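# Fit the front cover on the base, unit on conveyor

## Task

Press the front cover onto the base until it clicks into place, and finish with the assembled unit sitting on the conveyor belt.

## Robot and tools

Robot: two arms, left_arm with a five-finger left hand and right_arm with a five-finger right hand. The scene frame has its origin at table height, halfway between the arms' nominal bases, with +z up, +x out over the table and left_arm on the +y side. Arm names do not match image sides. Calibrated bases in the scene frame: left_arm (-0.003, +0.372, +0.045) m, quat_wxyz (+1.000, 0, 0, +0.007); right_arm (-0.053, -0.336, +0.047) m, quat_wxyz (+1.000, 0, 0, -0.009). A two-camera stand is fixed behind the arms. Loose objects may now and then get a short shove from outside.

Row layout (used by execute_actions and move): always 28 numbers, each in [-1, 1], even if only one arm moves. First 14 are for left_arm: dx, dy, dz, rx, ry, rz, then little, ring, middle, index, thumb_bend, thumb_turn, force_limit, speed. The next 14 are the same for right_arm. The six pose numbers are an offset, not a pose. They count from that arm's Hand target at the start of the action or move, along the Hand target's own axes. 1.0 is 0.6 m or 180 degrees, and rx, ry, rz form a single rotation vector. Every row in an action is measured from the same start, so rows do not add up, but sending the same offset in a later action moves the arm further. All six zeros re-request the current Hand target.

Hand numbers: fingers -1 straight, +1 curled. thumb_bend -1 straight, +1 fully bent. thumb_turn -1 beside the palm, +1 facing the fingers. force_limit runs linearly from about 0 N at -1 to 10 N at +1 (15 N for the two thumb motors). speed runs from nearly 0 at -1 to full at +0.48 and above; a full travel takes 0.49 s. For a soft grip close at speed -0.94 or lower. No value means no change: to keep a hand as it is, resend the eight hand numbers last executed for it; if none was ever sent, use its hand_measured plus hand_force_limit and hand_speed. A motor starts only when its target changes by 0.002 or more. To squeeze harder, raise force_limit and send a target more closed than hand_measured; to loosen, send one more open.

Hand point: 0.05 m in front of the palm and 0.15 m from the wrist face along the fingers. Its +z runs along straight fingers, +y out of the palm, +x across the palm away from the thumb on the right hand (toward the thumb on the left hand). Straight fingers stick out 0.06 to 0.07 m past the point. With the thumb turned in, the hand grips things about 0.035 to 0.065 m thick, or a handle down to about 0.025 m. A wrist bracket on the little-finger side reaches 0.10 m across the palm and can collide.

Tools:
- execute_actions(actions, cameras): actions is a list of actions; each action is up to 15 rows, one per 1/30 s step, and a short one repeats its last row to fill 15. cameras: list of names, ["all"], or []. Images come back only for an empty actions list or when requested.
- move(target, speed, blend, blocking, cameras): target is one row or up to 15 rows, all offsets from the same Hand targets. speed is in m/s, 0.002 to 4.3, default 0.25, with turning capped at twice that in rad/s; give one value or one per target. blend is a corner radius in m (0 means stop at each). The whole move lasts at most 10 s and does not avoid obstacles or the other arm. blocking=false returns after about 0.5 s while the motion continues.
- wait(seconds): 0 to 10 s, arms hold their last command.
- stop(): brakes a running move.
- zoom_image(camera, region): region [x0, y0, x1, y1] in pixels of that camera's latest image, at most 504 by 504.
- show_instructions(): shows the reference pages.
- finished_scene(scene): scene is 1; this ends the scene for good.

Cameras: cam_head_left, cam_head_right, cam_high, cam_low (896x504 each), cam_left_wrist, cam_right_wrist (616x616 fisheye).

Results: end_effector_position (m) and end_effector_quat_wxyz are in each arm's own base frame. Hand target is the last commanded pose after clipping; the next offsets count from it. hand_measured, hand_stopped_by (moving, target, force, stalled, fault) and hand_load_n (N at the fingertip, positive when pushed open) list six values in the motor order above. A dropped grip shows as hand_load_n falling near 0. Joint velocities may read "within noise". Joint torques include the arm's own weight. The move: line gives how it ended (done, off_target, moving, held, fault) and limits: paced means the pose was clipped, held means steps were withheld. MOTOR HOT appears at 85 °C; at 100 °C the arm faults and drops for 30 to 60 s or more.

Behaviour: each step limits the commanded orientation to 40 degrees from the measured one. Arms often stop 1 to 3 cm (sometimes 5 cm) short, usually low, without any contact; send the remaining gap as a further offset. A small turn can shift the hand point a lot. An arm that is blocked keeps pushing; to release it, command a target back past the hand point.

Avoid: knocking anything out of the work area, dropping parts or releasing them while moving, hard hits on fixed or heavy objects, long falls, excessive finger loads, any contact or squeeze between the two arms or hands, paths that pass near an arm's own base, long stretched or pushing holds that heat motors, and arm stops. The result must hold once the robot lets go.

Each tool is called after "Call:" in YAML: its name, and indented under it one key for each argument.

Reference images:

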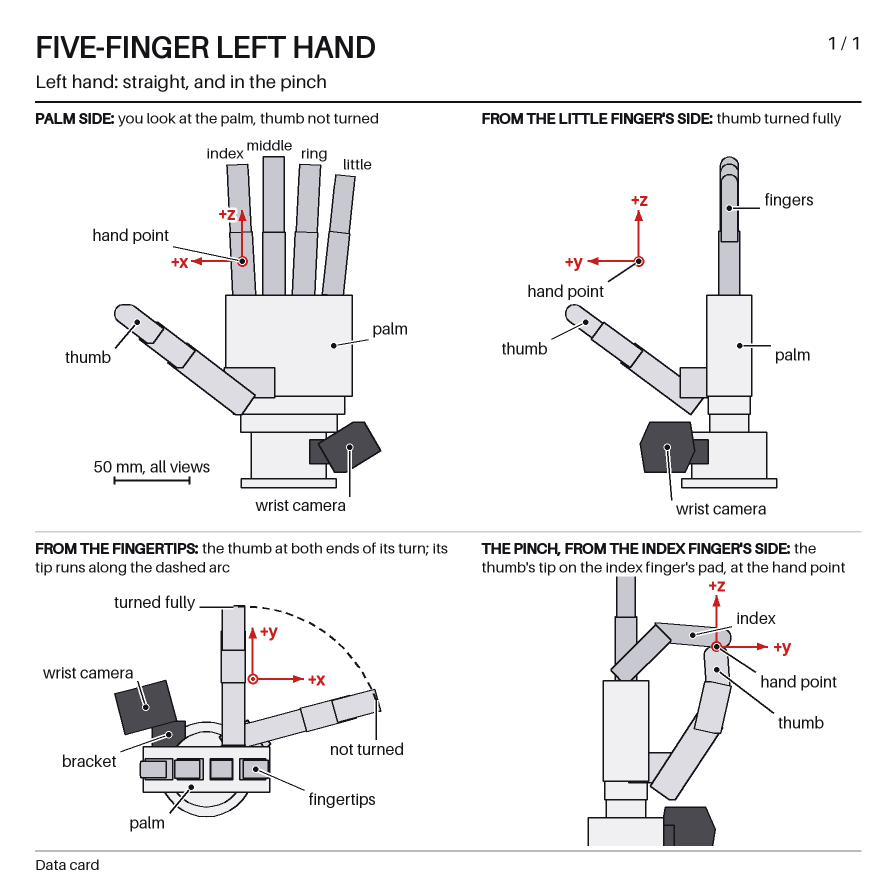

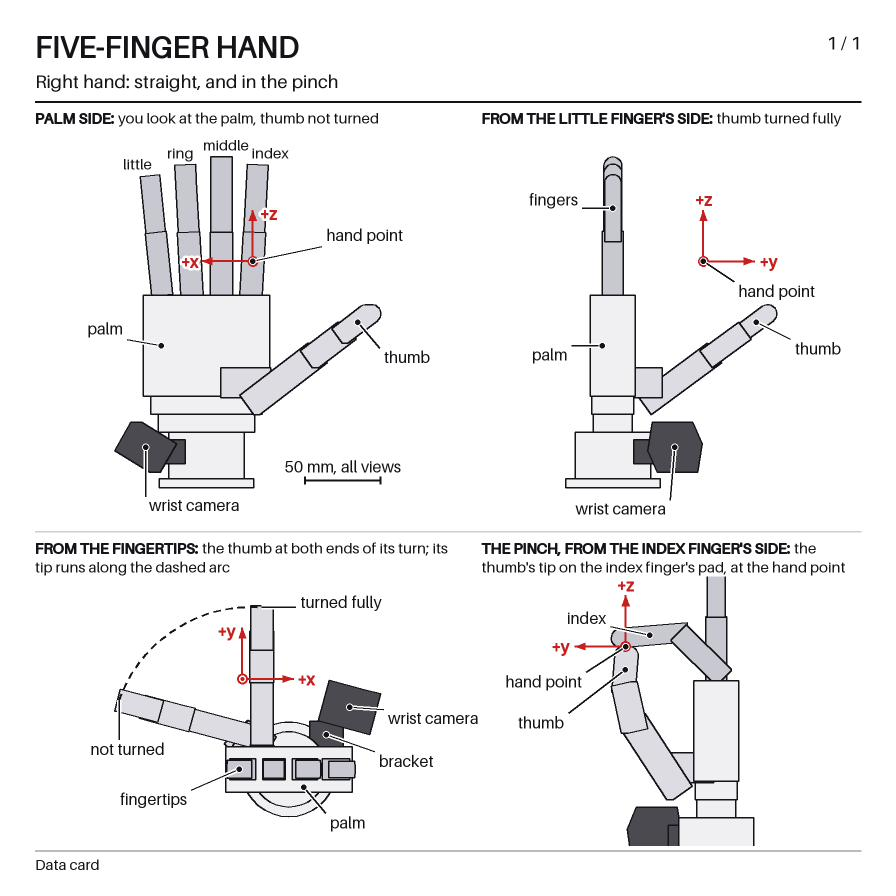

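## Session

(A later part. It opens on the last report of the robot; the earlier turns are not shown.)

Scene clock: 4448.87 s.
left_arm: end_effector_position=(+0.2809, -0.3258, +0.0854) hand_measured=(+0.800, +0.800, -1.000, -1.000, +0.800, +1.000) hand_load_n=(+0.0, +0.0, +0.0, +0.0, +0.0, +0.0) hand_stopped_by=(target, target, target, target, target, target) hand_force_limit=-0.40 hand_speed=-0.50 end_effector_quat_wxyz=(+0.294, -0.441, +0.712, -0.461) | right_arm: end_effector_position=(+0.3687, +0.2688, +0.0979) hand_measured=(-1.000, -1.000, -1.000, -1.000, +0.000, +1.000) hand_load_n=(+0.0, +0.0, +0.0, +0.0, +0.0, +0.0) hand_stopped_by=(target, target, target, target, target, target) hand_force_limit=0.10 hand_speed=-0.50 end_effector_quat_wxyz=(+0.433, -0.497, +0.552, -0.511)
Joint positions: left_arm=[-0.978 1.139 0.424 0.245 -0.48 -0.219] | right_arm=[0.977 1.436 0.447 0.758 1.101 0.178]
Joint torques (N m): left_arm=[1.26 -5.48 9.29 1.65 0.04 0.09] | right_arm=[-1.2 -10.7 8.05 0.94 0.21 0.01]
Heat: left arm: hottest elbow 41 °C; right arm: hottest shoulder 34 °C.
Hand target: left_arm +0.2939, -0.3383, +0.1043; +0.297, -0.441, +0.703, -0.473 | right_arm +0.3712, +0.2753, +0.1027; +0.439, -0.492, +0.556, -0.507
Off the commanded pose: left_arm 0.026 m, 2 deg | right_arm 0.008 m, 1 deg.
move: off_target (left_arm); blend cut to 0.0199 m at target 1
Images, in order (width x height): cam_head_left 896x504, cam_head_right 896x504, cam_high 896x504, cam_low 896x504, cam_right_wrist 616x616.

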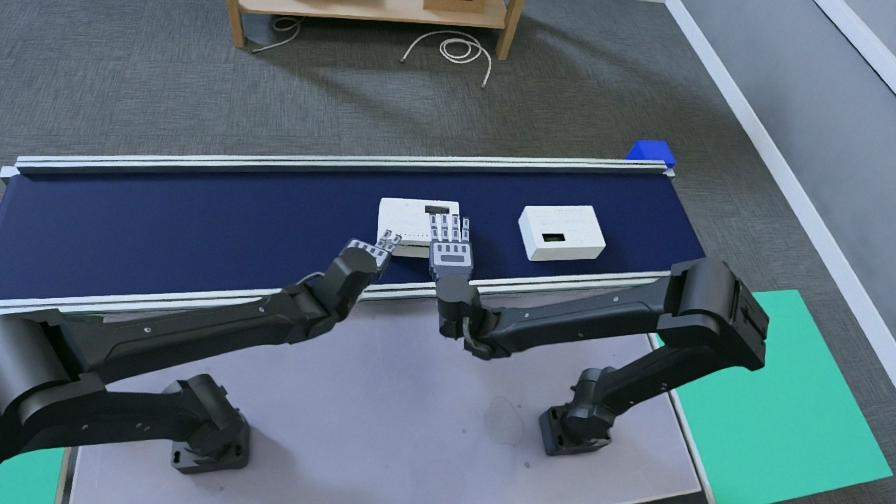

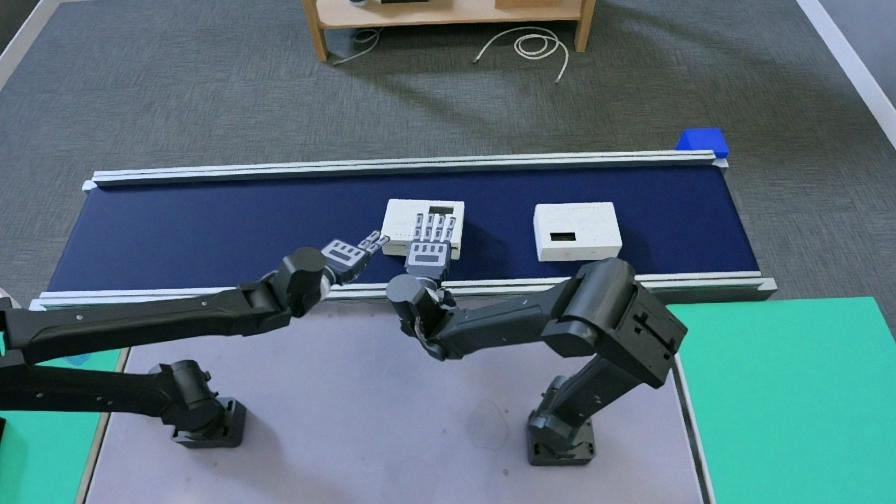

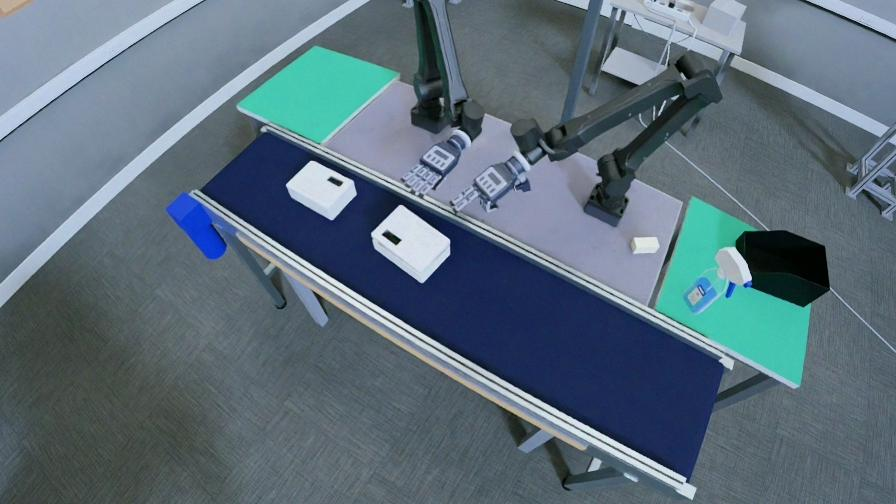

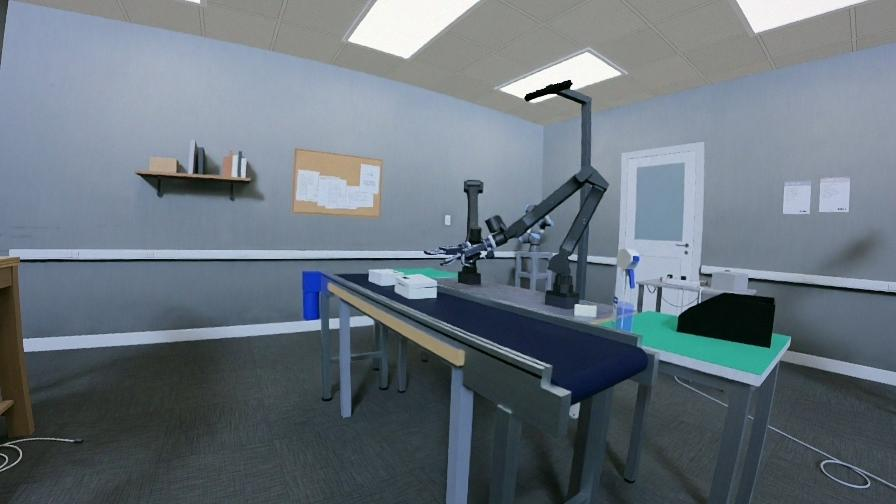

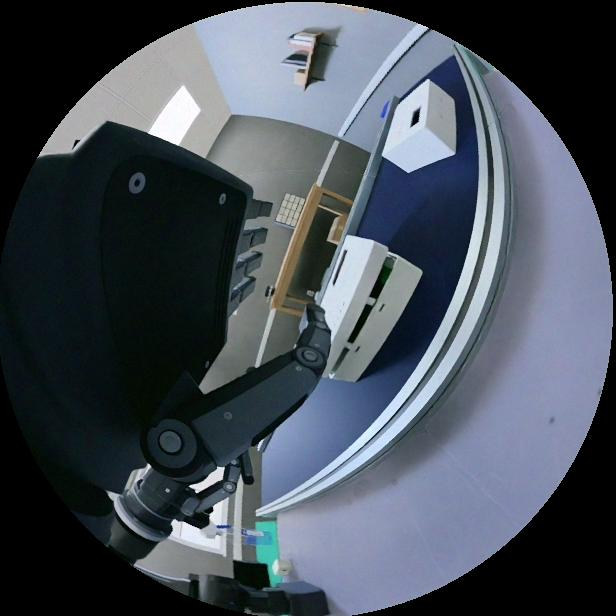

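Call:
move:
  target: [-0.1667,-0.0515,-0.2279,0,0,0,0.8,0.8,-1,-1,0.8,1,-0.4,-0.5,-0.0582,-0.037,0.0708,-0.4393,-0.0261,-0.0212,1,1,1,1,-1,-1,0.1,0]
  speed: 0.2
  cameras: ["cam_low","cam_high","cam_head_left","cam_head_right"]

Scene clock: 4596.23 s.
left_arm: end_effector_position=(+0.2314, -0.2000, +0.1773) hand_measured=(+0.800, +0.800, -1.000, -1.000, +0.800, +1.000) hand_load_n=(+0.0, +0.0, +0.0, +0.0, +0.0, +0.0) hand_stopped_by=(target, target, target, target, target, target) hand_force_limit=-0.40 hand_speed=-0.50 end_effector_quat_wxyz=(+0.293, -0.441, +0.705, -0.472) | right_arm: end_effector_position=(+0.4054, +0.3011, +0.1149) hand_measured=(+1.000, +1.000, +1.000, +1.000, -1.000, -1.000) hand_load_n=(+0.0, +0.0, +0.0, +0.0, +0.0, +0.0) hand_stopped_by=(target, target, target, target, target, target) hand_force_limit=0.10 hand_speed=0.00 end_effector_quat_wxyz=(-0.025, +0.693, -0.720, +0.032)
Joint positions: left_arm=[-0.776 0.39 0.389 -0.412 -0.295 -0.13] | right_arm=[0.543 1.739 1.46 -1.23 0.051 0.58]
Joint torques (N m): left_arm=[1.44 0.73 8.73 1.85 0.15 0.11] | right_arm=[-2.2 -18.67 13.64 -0.12 -0.2 -0.22]
Heat: left arm: hottest elbow 49 °C; right arm: hottest elbow 37 °C.
Hand target: left_arm +0.2338, -0.1983, +0.1842; +0.297, -0.441, +0.703, -0.473 | right_arm +0.4199, +0.3042, +0.1202; -0.030, +0.694, -0.719, +0.032
Off the commanded pose: left_arm 0.008 m, 1 deg | right_arm 0.016 m, 1 deg.
move: off_target (right_arm)
Images, in order (width x height): cam_head_left 896x504, cam_head_right 896x504, cam_high 896x504, cam_low 896x504.

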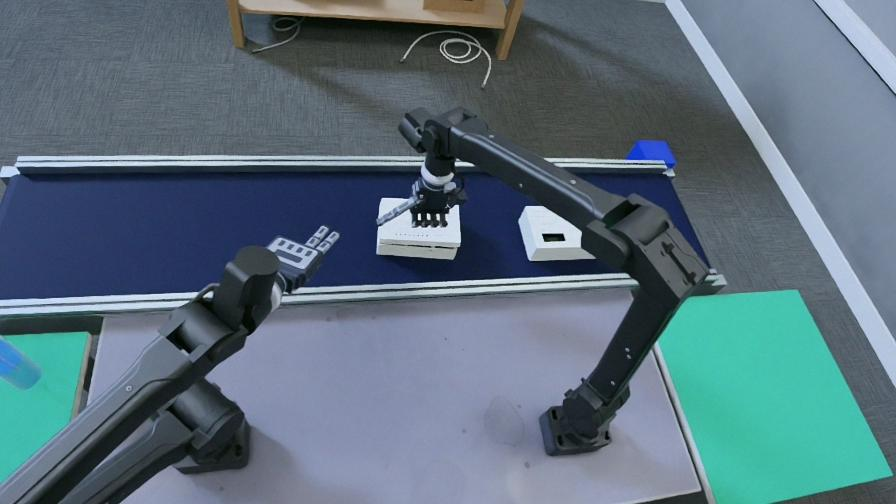

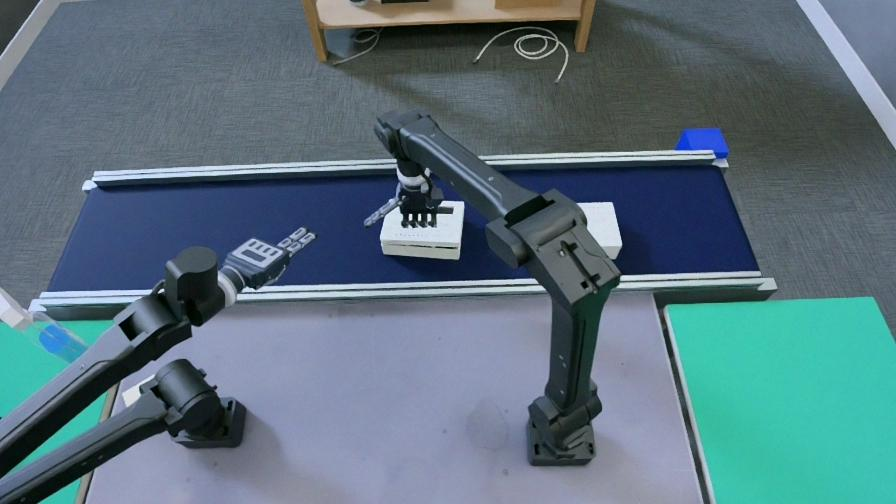

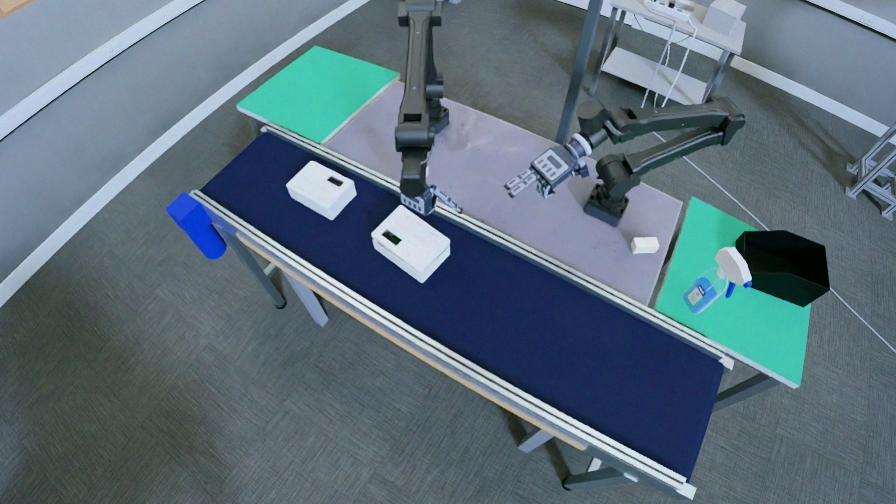

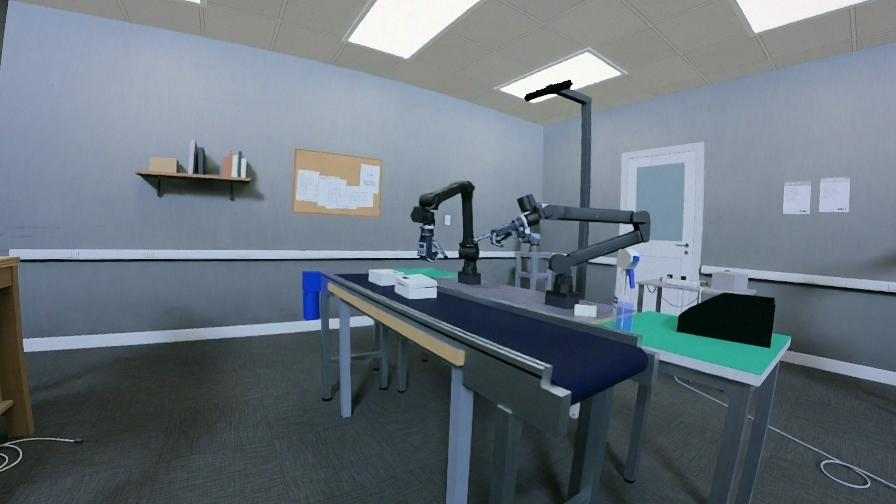

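Call:
zoom_image:
  camera: "cam_head_right"
  region: [350, 150, 490, 290]

Call:
zoom_image:
  camera: "cam_head_left"
  region: [350, 150, 490, 290]

Call:
zoom_image:
  camera: "cam_low"
  region: [390, 220, 490, 310]

Call:
zoom_image:
  camera: "cam_high"
  region: [360, 170, 480, 290]

Scaled by 3.600 from the camera's 896x504 image, which has a finer 1280x720 frame.

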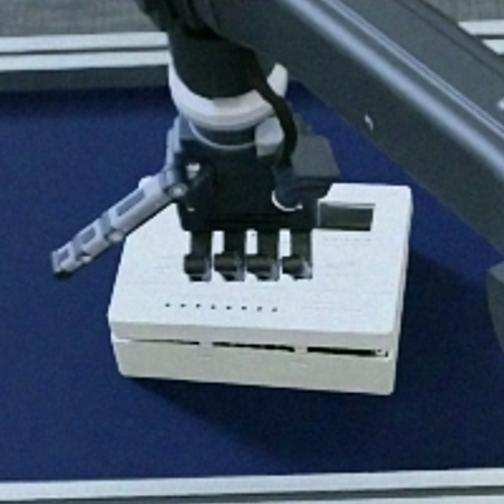

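Scaled by 3.600 from the camera's 896x504 image, which has a finer 1280x720 frame.

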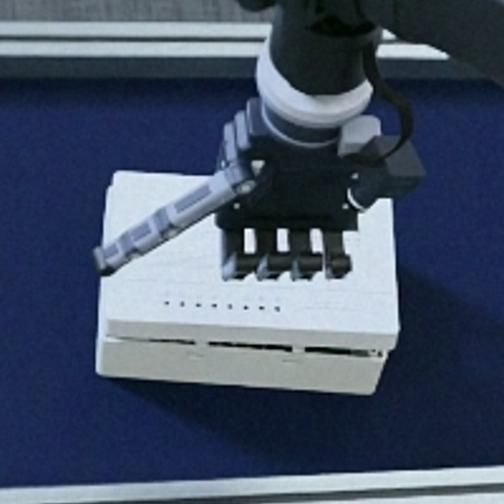

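Scaled by 5.040 from the camera's 896x504 image, which has a finer 1280x720 frame.

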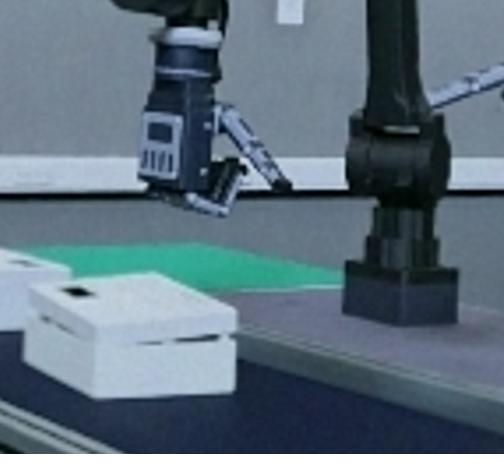

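Scaled by 4.200 from the camera's 896x504 image, which has a finer 1280x720 frame.

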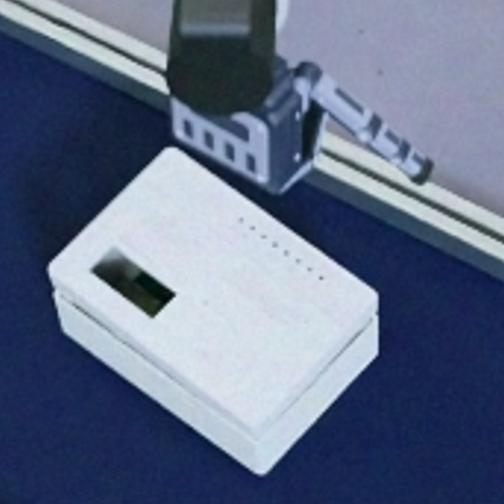

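Call:
move:
  target: [0,0,0,0,0,0,0.8,0.8,-1,-1,0.8,1,-0.4,-0.5,-0.0008,-0.0121,0.11,0,0,0,1,1,1,1,-1,-1,0.1,0]
  speed: 0.1
  cameras: ["cam_low","cam_high","cam_head_left","cam_head_right"]

Call:
zoom_image:
  camera: "cam_head_left"
  region: [350, 150, 490, 290]

Call:
zoom_image:
  camera: "cam_low"
  region: [390, 240, 470, 310]

Call:
zoom_image:
  camera: "cam_high"
  region: [360, 170, 480, 290]

Scene clock: 4642.40 s.
left_arm: end_effector_position=(+0.2315, -0.2000, +0.1772) hand_measured=(+0.800, +0.800, -1.000, -1.000, +0.800, +1.000) hand_load_n=(+0.0, +0.0, +0.0, +0.0, +0.0, +0.0) hand_stopped_by=(target, target, target, target, target, target) hand_force_limit=-0.40 hand_speed=-0.50 end_effector_quat_wxyz=(+0.293, -0.441, +0.705, -0.472) | right_arm: end_effector_position=(+0.4279, +0.3084, +0.0660) hand_measured=(+1.000, +1.000, +1.000, +1.000, -1.000, -1.000) hand_load_n=(+0.0, +0.0, +0.0, +0.0, +0.0, +0.0) hand_stopped_by=(target, target, target, target, target, target) hand_force_limit=0.10 hand_speed=0.00 end_effector_quat_wxyz=(-0.035, +0.693, -0.719, +0.034)
Joint positions: left_arm=[-0.776 0.39 0.389 -0.412 -0.295 -0.13] | right_arm=[0.533 1.823 1.443 -1.108 0.05 0.567]
Joint torques (N m): left_arm=[0.97 0.56 8.75 1.8 0.12 0.1] | right_arm=[-2.55 -19.25 9.31 0.72 -0.19 -0.24]
Motor temperatures (°C): left_arm=[27 30 47 28 28 30] | right_arm=[26 35 40 26 26 26]
Heat: left arm: hottest elbow 47 °C; right arm: hottest elbow 40 °C.
Hand target: left_arm +0.2338, -0.1983, +0.1842; +0.297, -0.441, +0.703, -0.473 | right_arm +0.4329, +0.3040, +0.0550; -0.030, +0.694, -0.719, +0.032
Off the commanded pose: left_arm 0.008 m, 1 deg | right_arm 0.013 m, 1 deg.
move: off_target (right_arm)
Images, in order (width x height): cam_head_left 896x504, cam_head_right 896x504, cam_high 896x504, cam_low 896x504.

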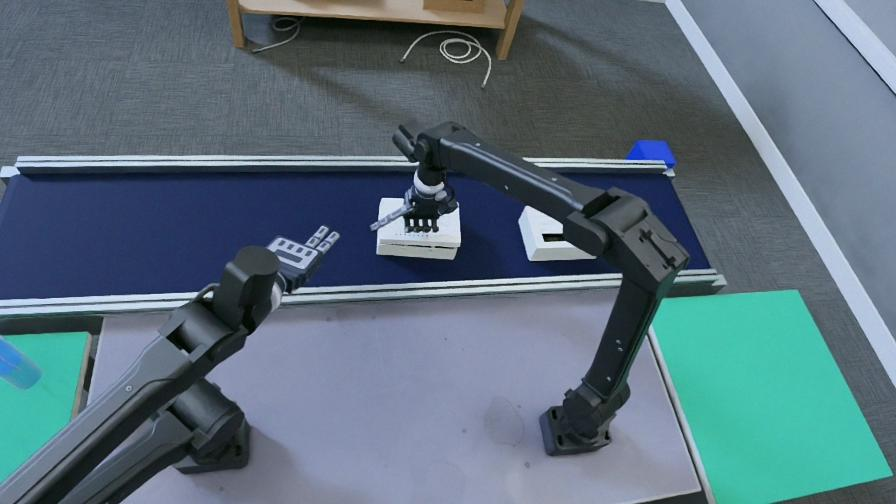

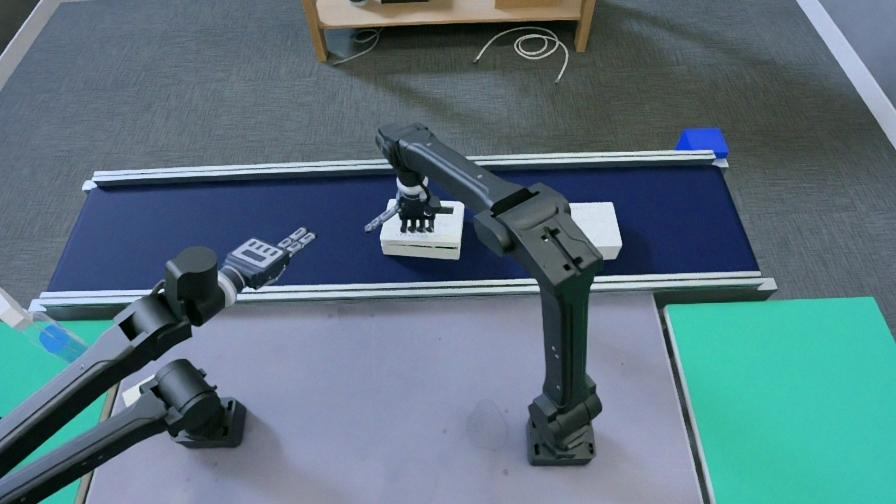

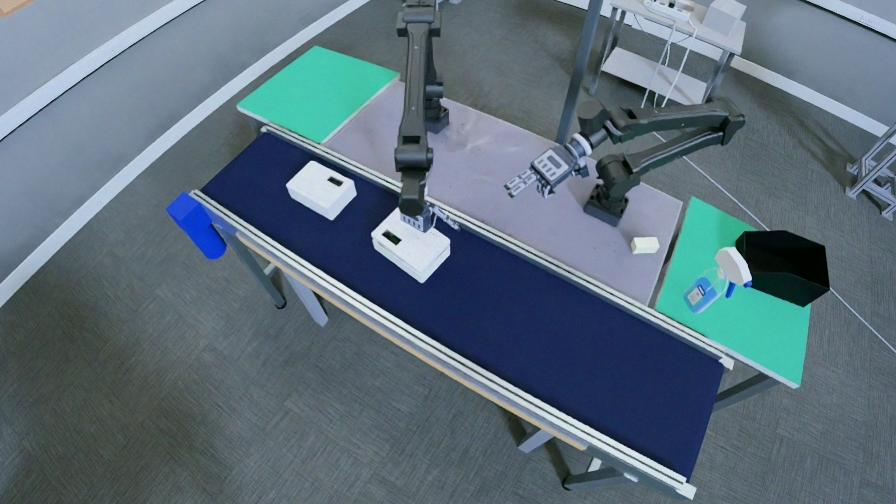

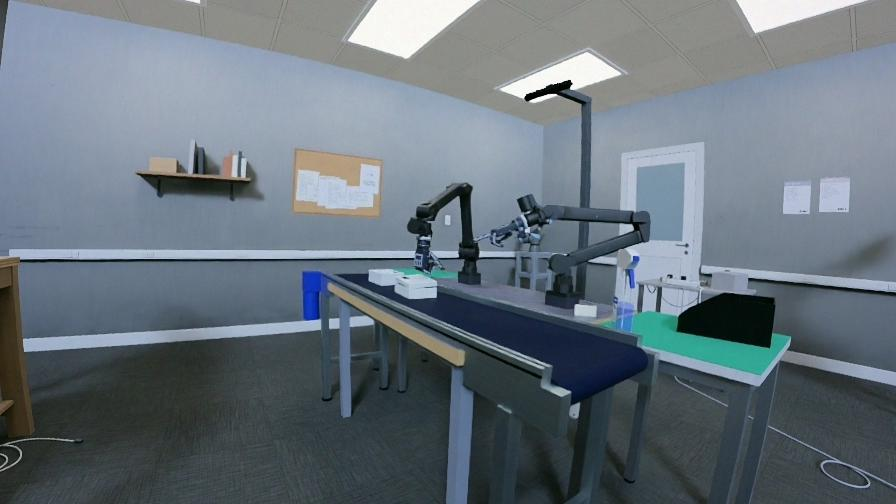

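Scaled by 3.600 from the camera's 896x504 image, which has a finer 1280x720 frame.

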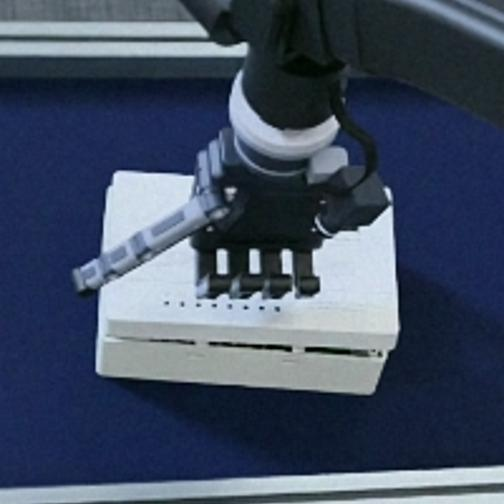

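Scaled by 6.300 from the camera's 896x504 image, which has a finer 1280x720 frame.

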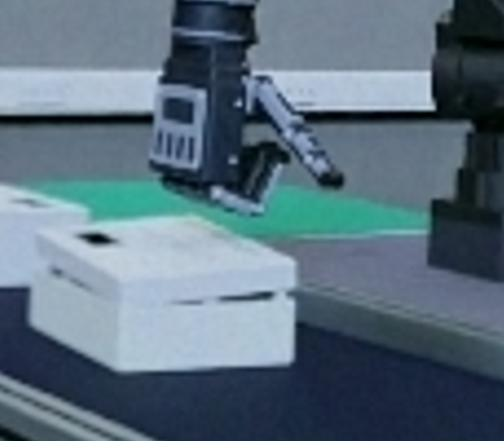

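Scaled by 4.200 from the camera's 896x504 image, which has a finer 1280x720 frame.

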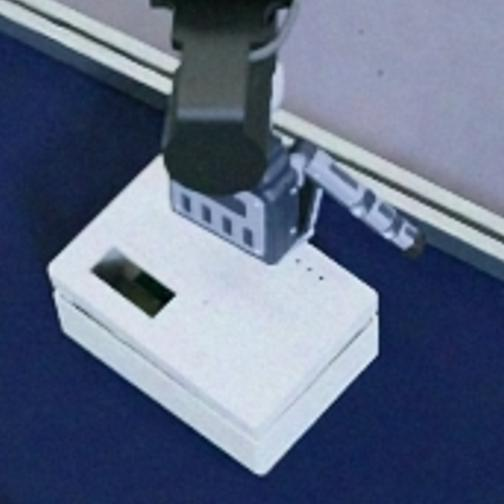

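Call:
move:
  target: [0,0,0,0,0,0,0.8,0.8,-1,-1,0.8,1,-0.4,-0.5,0,0.0058,0.0665,0,0,0,1,1,1,1,-1,-1,0.1,0]
  speed: 0.05
  cameras: ["cam_low","cam_head_left"]

Call:
zoom_image:
  camera: "cam_low"
  region: [390, 240, 470, 310]

Call:
zoom_image:
  camera: "cam_head_left"
  region: [350, 170, 470, 270]

Scene clock: 4654.17 s.
left_arm: end_effector_position=(+0.2315, -0.2000, +0.1772) hand_measured=(+0.800, +0.800, -1.000, -1.000, +0.800, +1.000) hand_load_n=(+0.0, +0.0, +0.0, +0.0, +0.0, +0.0) hand_stopped_by=(target, target, target, target, target, target) hand_force_limit=-0.40 hand_speed=-0.50 end_effector_quat_wxyz=(+0.293, -0.441, +0.705, -0.472) | right_arm: end_effector_position=(+0.4355, +0.3128, +0.0466) hand_measured=(+1.000, +1.000, +1.000, +1.000, -1.000, -1.000) hand_load_n=(-2.0, +0.0, +0.0, +0.0, +0.0, +0.0) hand_stopped_by=(target, target, target, target, target, target) hand_force_limit=0.10 hand_speed=0.00 end_effector_quat_wxyz=(-0.053, +0.693, -0.718, +0.038)
Joint positions: left_arm=[-0.776 0.39 0.389 -0.412 -0.295 -0.13] | right_arm=[0.533 1.839 1.413 -1.024 0.05 0.566]
Joint torques (N m): left_arm=[1.26 0.97 8.75 1.84 0.13 0.09] | right_arm=[-2.55 -16.97 7.38 1.21 -0.21 -0.23]
Heat: left arm: hottest elbow 47 °C; right arm: hottest elbow 39 °C.
Hand target: left_arm +0.2338, -0.1983, +0.1842; +0.297, -0.441, +0.703, -0.473 | right_arm +0.4330, +0.3040, +0.0149; -0.030, +0.694, -0.719, +0.032
Off the commanded pose: left_arm 0.008 m, 1 deg | right_arm 0.033 m, 3 deg.
move: off_target (right_arm)
Images, in order (width x height): cam_head_left 896x504, cam_low 896x504.

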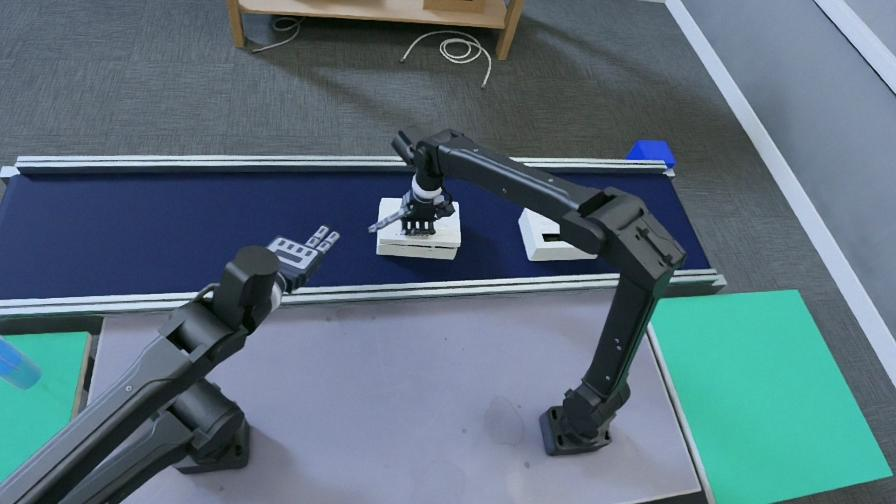

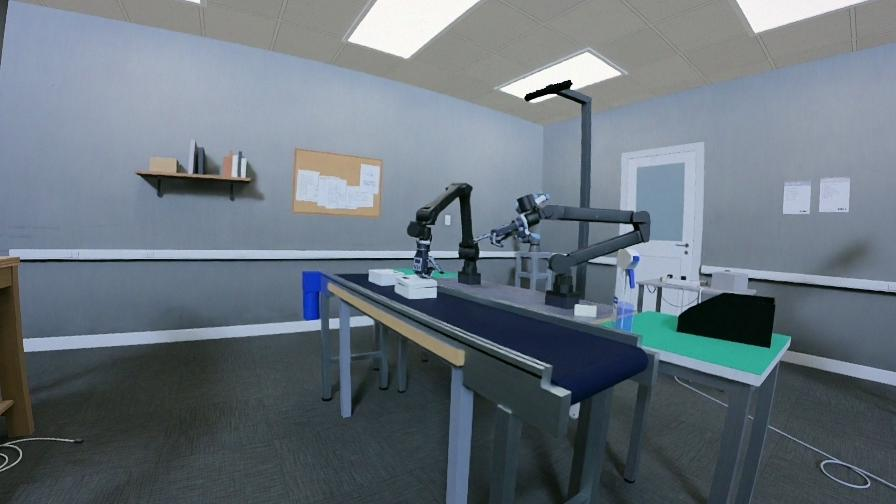

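Scaled by 6.300 from the camera's 896x504 image, which has a finer 1280x720 frame.

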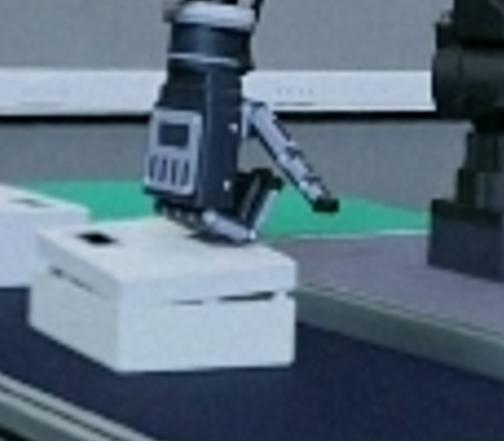

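Scaled by 4.200 from the camera's 896x504 image, which has a finer 1280x720 frame.

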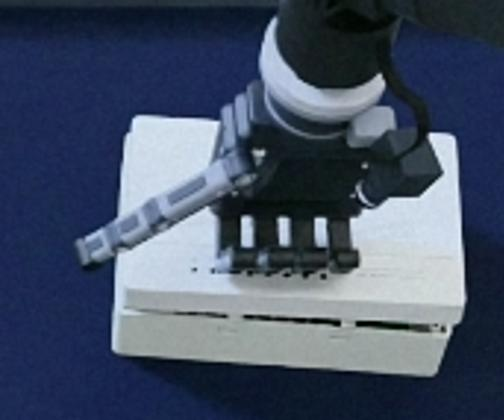

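Call:
move:
  target: [0,0,0,0,0,0,0.8,0.8,-1,-1,0.8,1,-0.4,-0.5,0,0.0051,0.0582,0,0,0,1,1,1,1,-1,-1,0.1,0]
  speed: 0.05
  cameras: ["cam_low","cam_head_left"]

Call:
zoom_image:
  camera: "cam_low"
  region: [390, 240, 470, 310]

Call:
zoom_image:
  camera: "cam_head_left"
  region: [350, 170, 470, 270]

Scene clock: 4665.33 s.
left_arm: end_effector_position=(+0.2315, -0.2000, +0.1772) hand_measured=(+0.800, +0.800, -1.000, -1.000, +0.800, +1.000) hand_load_n=(+0.0, +0.0, +0.0, +0.0, +0.0, +0.0) hand_stopped_by=(target, target, target, target, target, target) hand_force_limit=-0.40 hand_speed=-0.50 end_effector_quat_wxyz=(+0.293, -0.441, +0.705, -0.472) | right_arm: end_effector_position=(+0.4454, +0.3186, +0.0442) hand_measured=(+1.000, +1.000, +1.000, +1.000, -1.000, -1.000) hand_load_n=(-4.5, +0.0, +0.0, +0.0, +0.0, +0.0) hand_stopped_by=(target, target, target, target, target, target) hand_force_limit=0.10 hand_speed=0.00 end_effector_quat_wxyz=(-0.079, +0.691, -0.717, +0.045)
Joint positions: left_arm=[-0.776 0.39 0.389 -0.412 -0.295 -0.13] | right_arm=[0.533 1.834 1.398 -0.959 0.05 0.565]
Joint torques (N m): left_arm=[1.26 0.67 8.7 1.76 0.12 0.09] | right_arm=[-2.55 -13.51 5.03 1.8 -0.22 -0.2]
Heat: left arm: hottest elbow 46 °C; right arm: hottest elbow 39 °C.
Hand target: left_arm +0.2338, -0.1983, +0.1842; +0.297, -0.441, +0.703, -0.473 | right_arm +0.4330, +0.3040, -0.0201; -0.030, +0.694, -0.719, +0.032
Off the commanded pose: left_arm 0.008 m, 1 deg | right_arm 0.067 m, 6 deg.
move: off_target (right_arm)
Images, in order (width x height): cam_head_left 896x504, cam_low 896x504.

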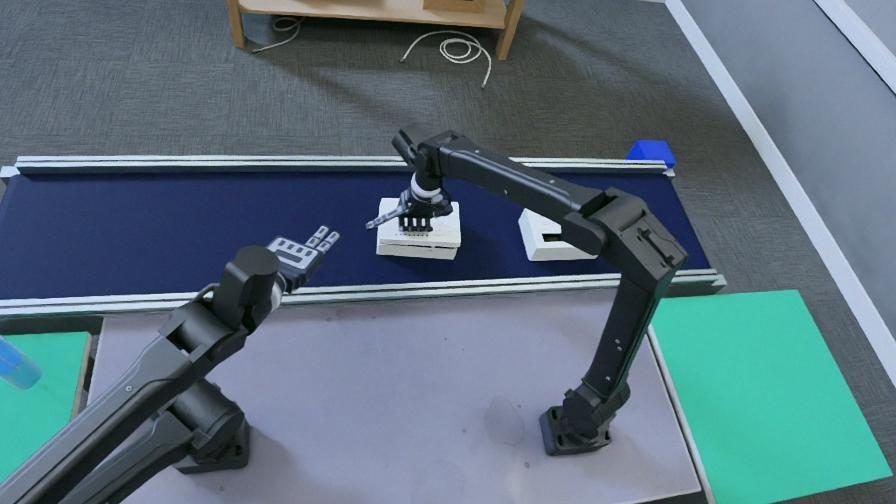

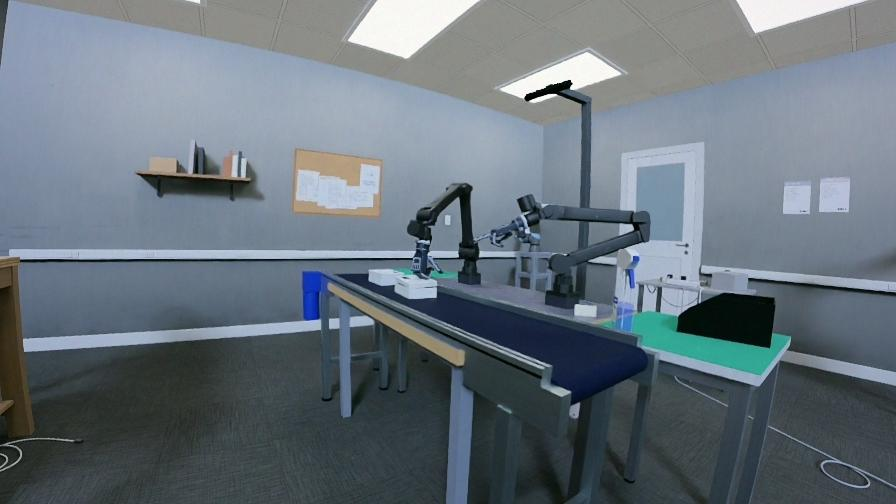

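Scaled by 6.300 from the camera's 896x504 image, which has a finer 1280x720 frame.

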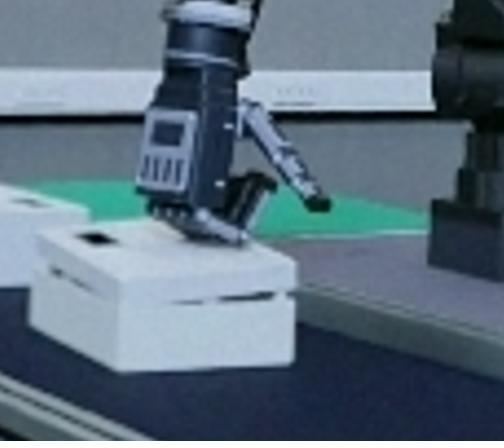

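Scaled by 4.200 from the camera's 896x504 image, which has a finer 1280x720 frame.

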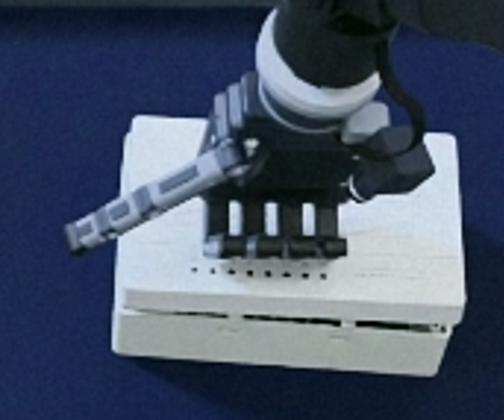

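Call:
move:
  target: [0,0,0,0,0,0,0.8,0.8,-1,-1,0.8,1,-0.4,-0.5,0.0032,-0.0195,-0.1623,-0.1556,0,0,1,1,1,1,-1,-1,0.1,0]
  speed: 0.15
  cameras: ["cam_low","cam_head_left"]

Call:
zoom_image:
  camera: "cam_low"
  region: [390, 240, 470, 310]

Call:
zoom_image:
  camera: "cam_head_left"
  region: [350, 170, 470, 270]

Scene clock: 4718.33 s.
left_arm: end_effector_position=(+0.2315, -0.2000, +0.1772) hand_measured=(+0.800, +0.800, -1.000, -1.000, +0.800, +1.000) hand_load_n=(+0.0, +0.0, -0.5, +0.0, +0.0, +0.0) hand_stopped_by=(target, target, target, target, target, target) hand_force_limit=-0.40 hand_speed=-0.50 end_effector_quat_wxyz=(+0.293, -0.441, +0.705, -0.472) | right_arm: end_effector_position=(+0.4243, +0.3034, +0.0832) hand_measured=(+1.000, +1.000, +1.000, +1.000, -1.000, -1.000) hand_load_n=(+0.0, +0.0, +0.0, +0.0, +0.0, +0.0) hand_stopped_by=(target, target, target, target, target, target) hand_force_limit=0.10 hand_speed=0.00 end_effector_quat_wxyz=(+0.138, +0.681, -0.706, -0.139)
Joint positions: left_arm=[-0.776 0.39 0.389 -0.412 -0.295 -0.13] | right_arm=[0.453 2.113 1.818 -1.63 -0.177 0.457]
Joint torques (N m): left_arm=[0.97 0.67 8.72 1.87 0.14 0.1] | right_arm=[-2.43 -21.95 12.25 -0.95 -0.39 -0.18]
Heat: left arm: hottest elbow 46 °C; right arm: hottest elbow 36 °C.
Hand target: left_arm +0.2338, -0.1983, +0.1842; +0.297, -0.441, +0.703, -0.473 | right_arm +0.4360, +0.3021, +0.0779; +0.139, +0.681, -0.705, -0.143
Off the commanded pose: left_arm 0.008 m, 1 deg | right_arm 0.013 m, 0 deg.
move: off_target (right_arm)
Images, in order (width x height): cam_head_left 896x504, cam_low 896x504.

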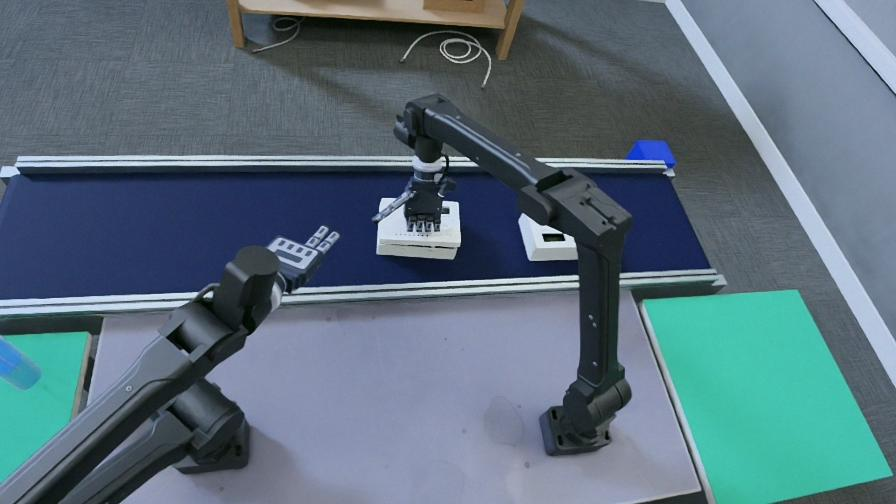

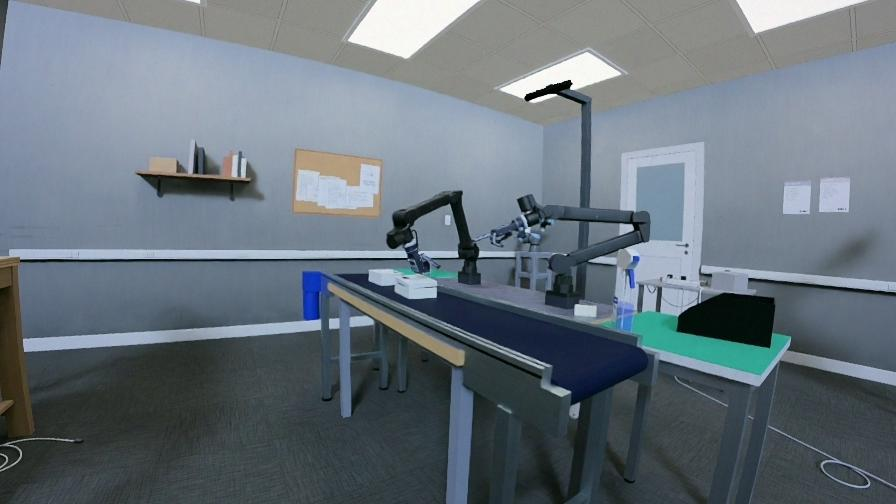

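Scaled by 6.300 from the camera's 896x504 image, which has a finer 1280x720 frame.

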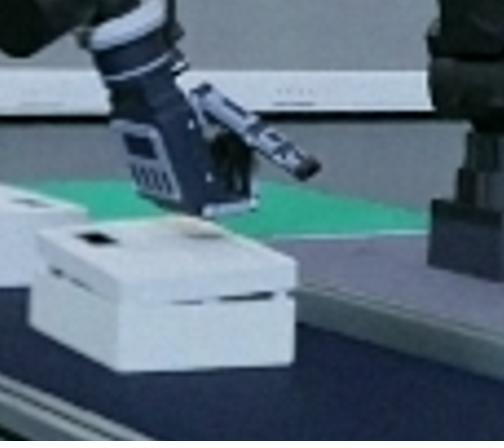

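Scaled by 4.200 from the camera's 896x504 image, which has a finer 1280x720 frame.

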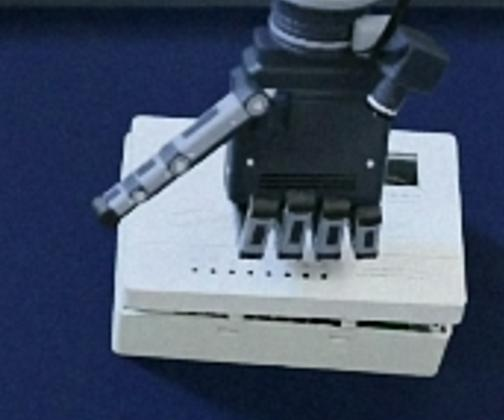

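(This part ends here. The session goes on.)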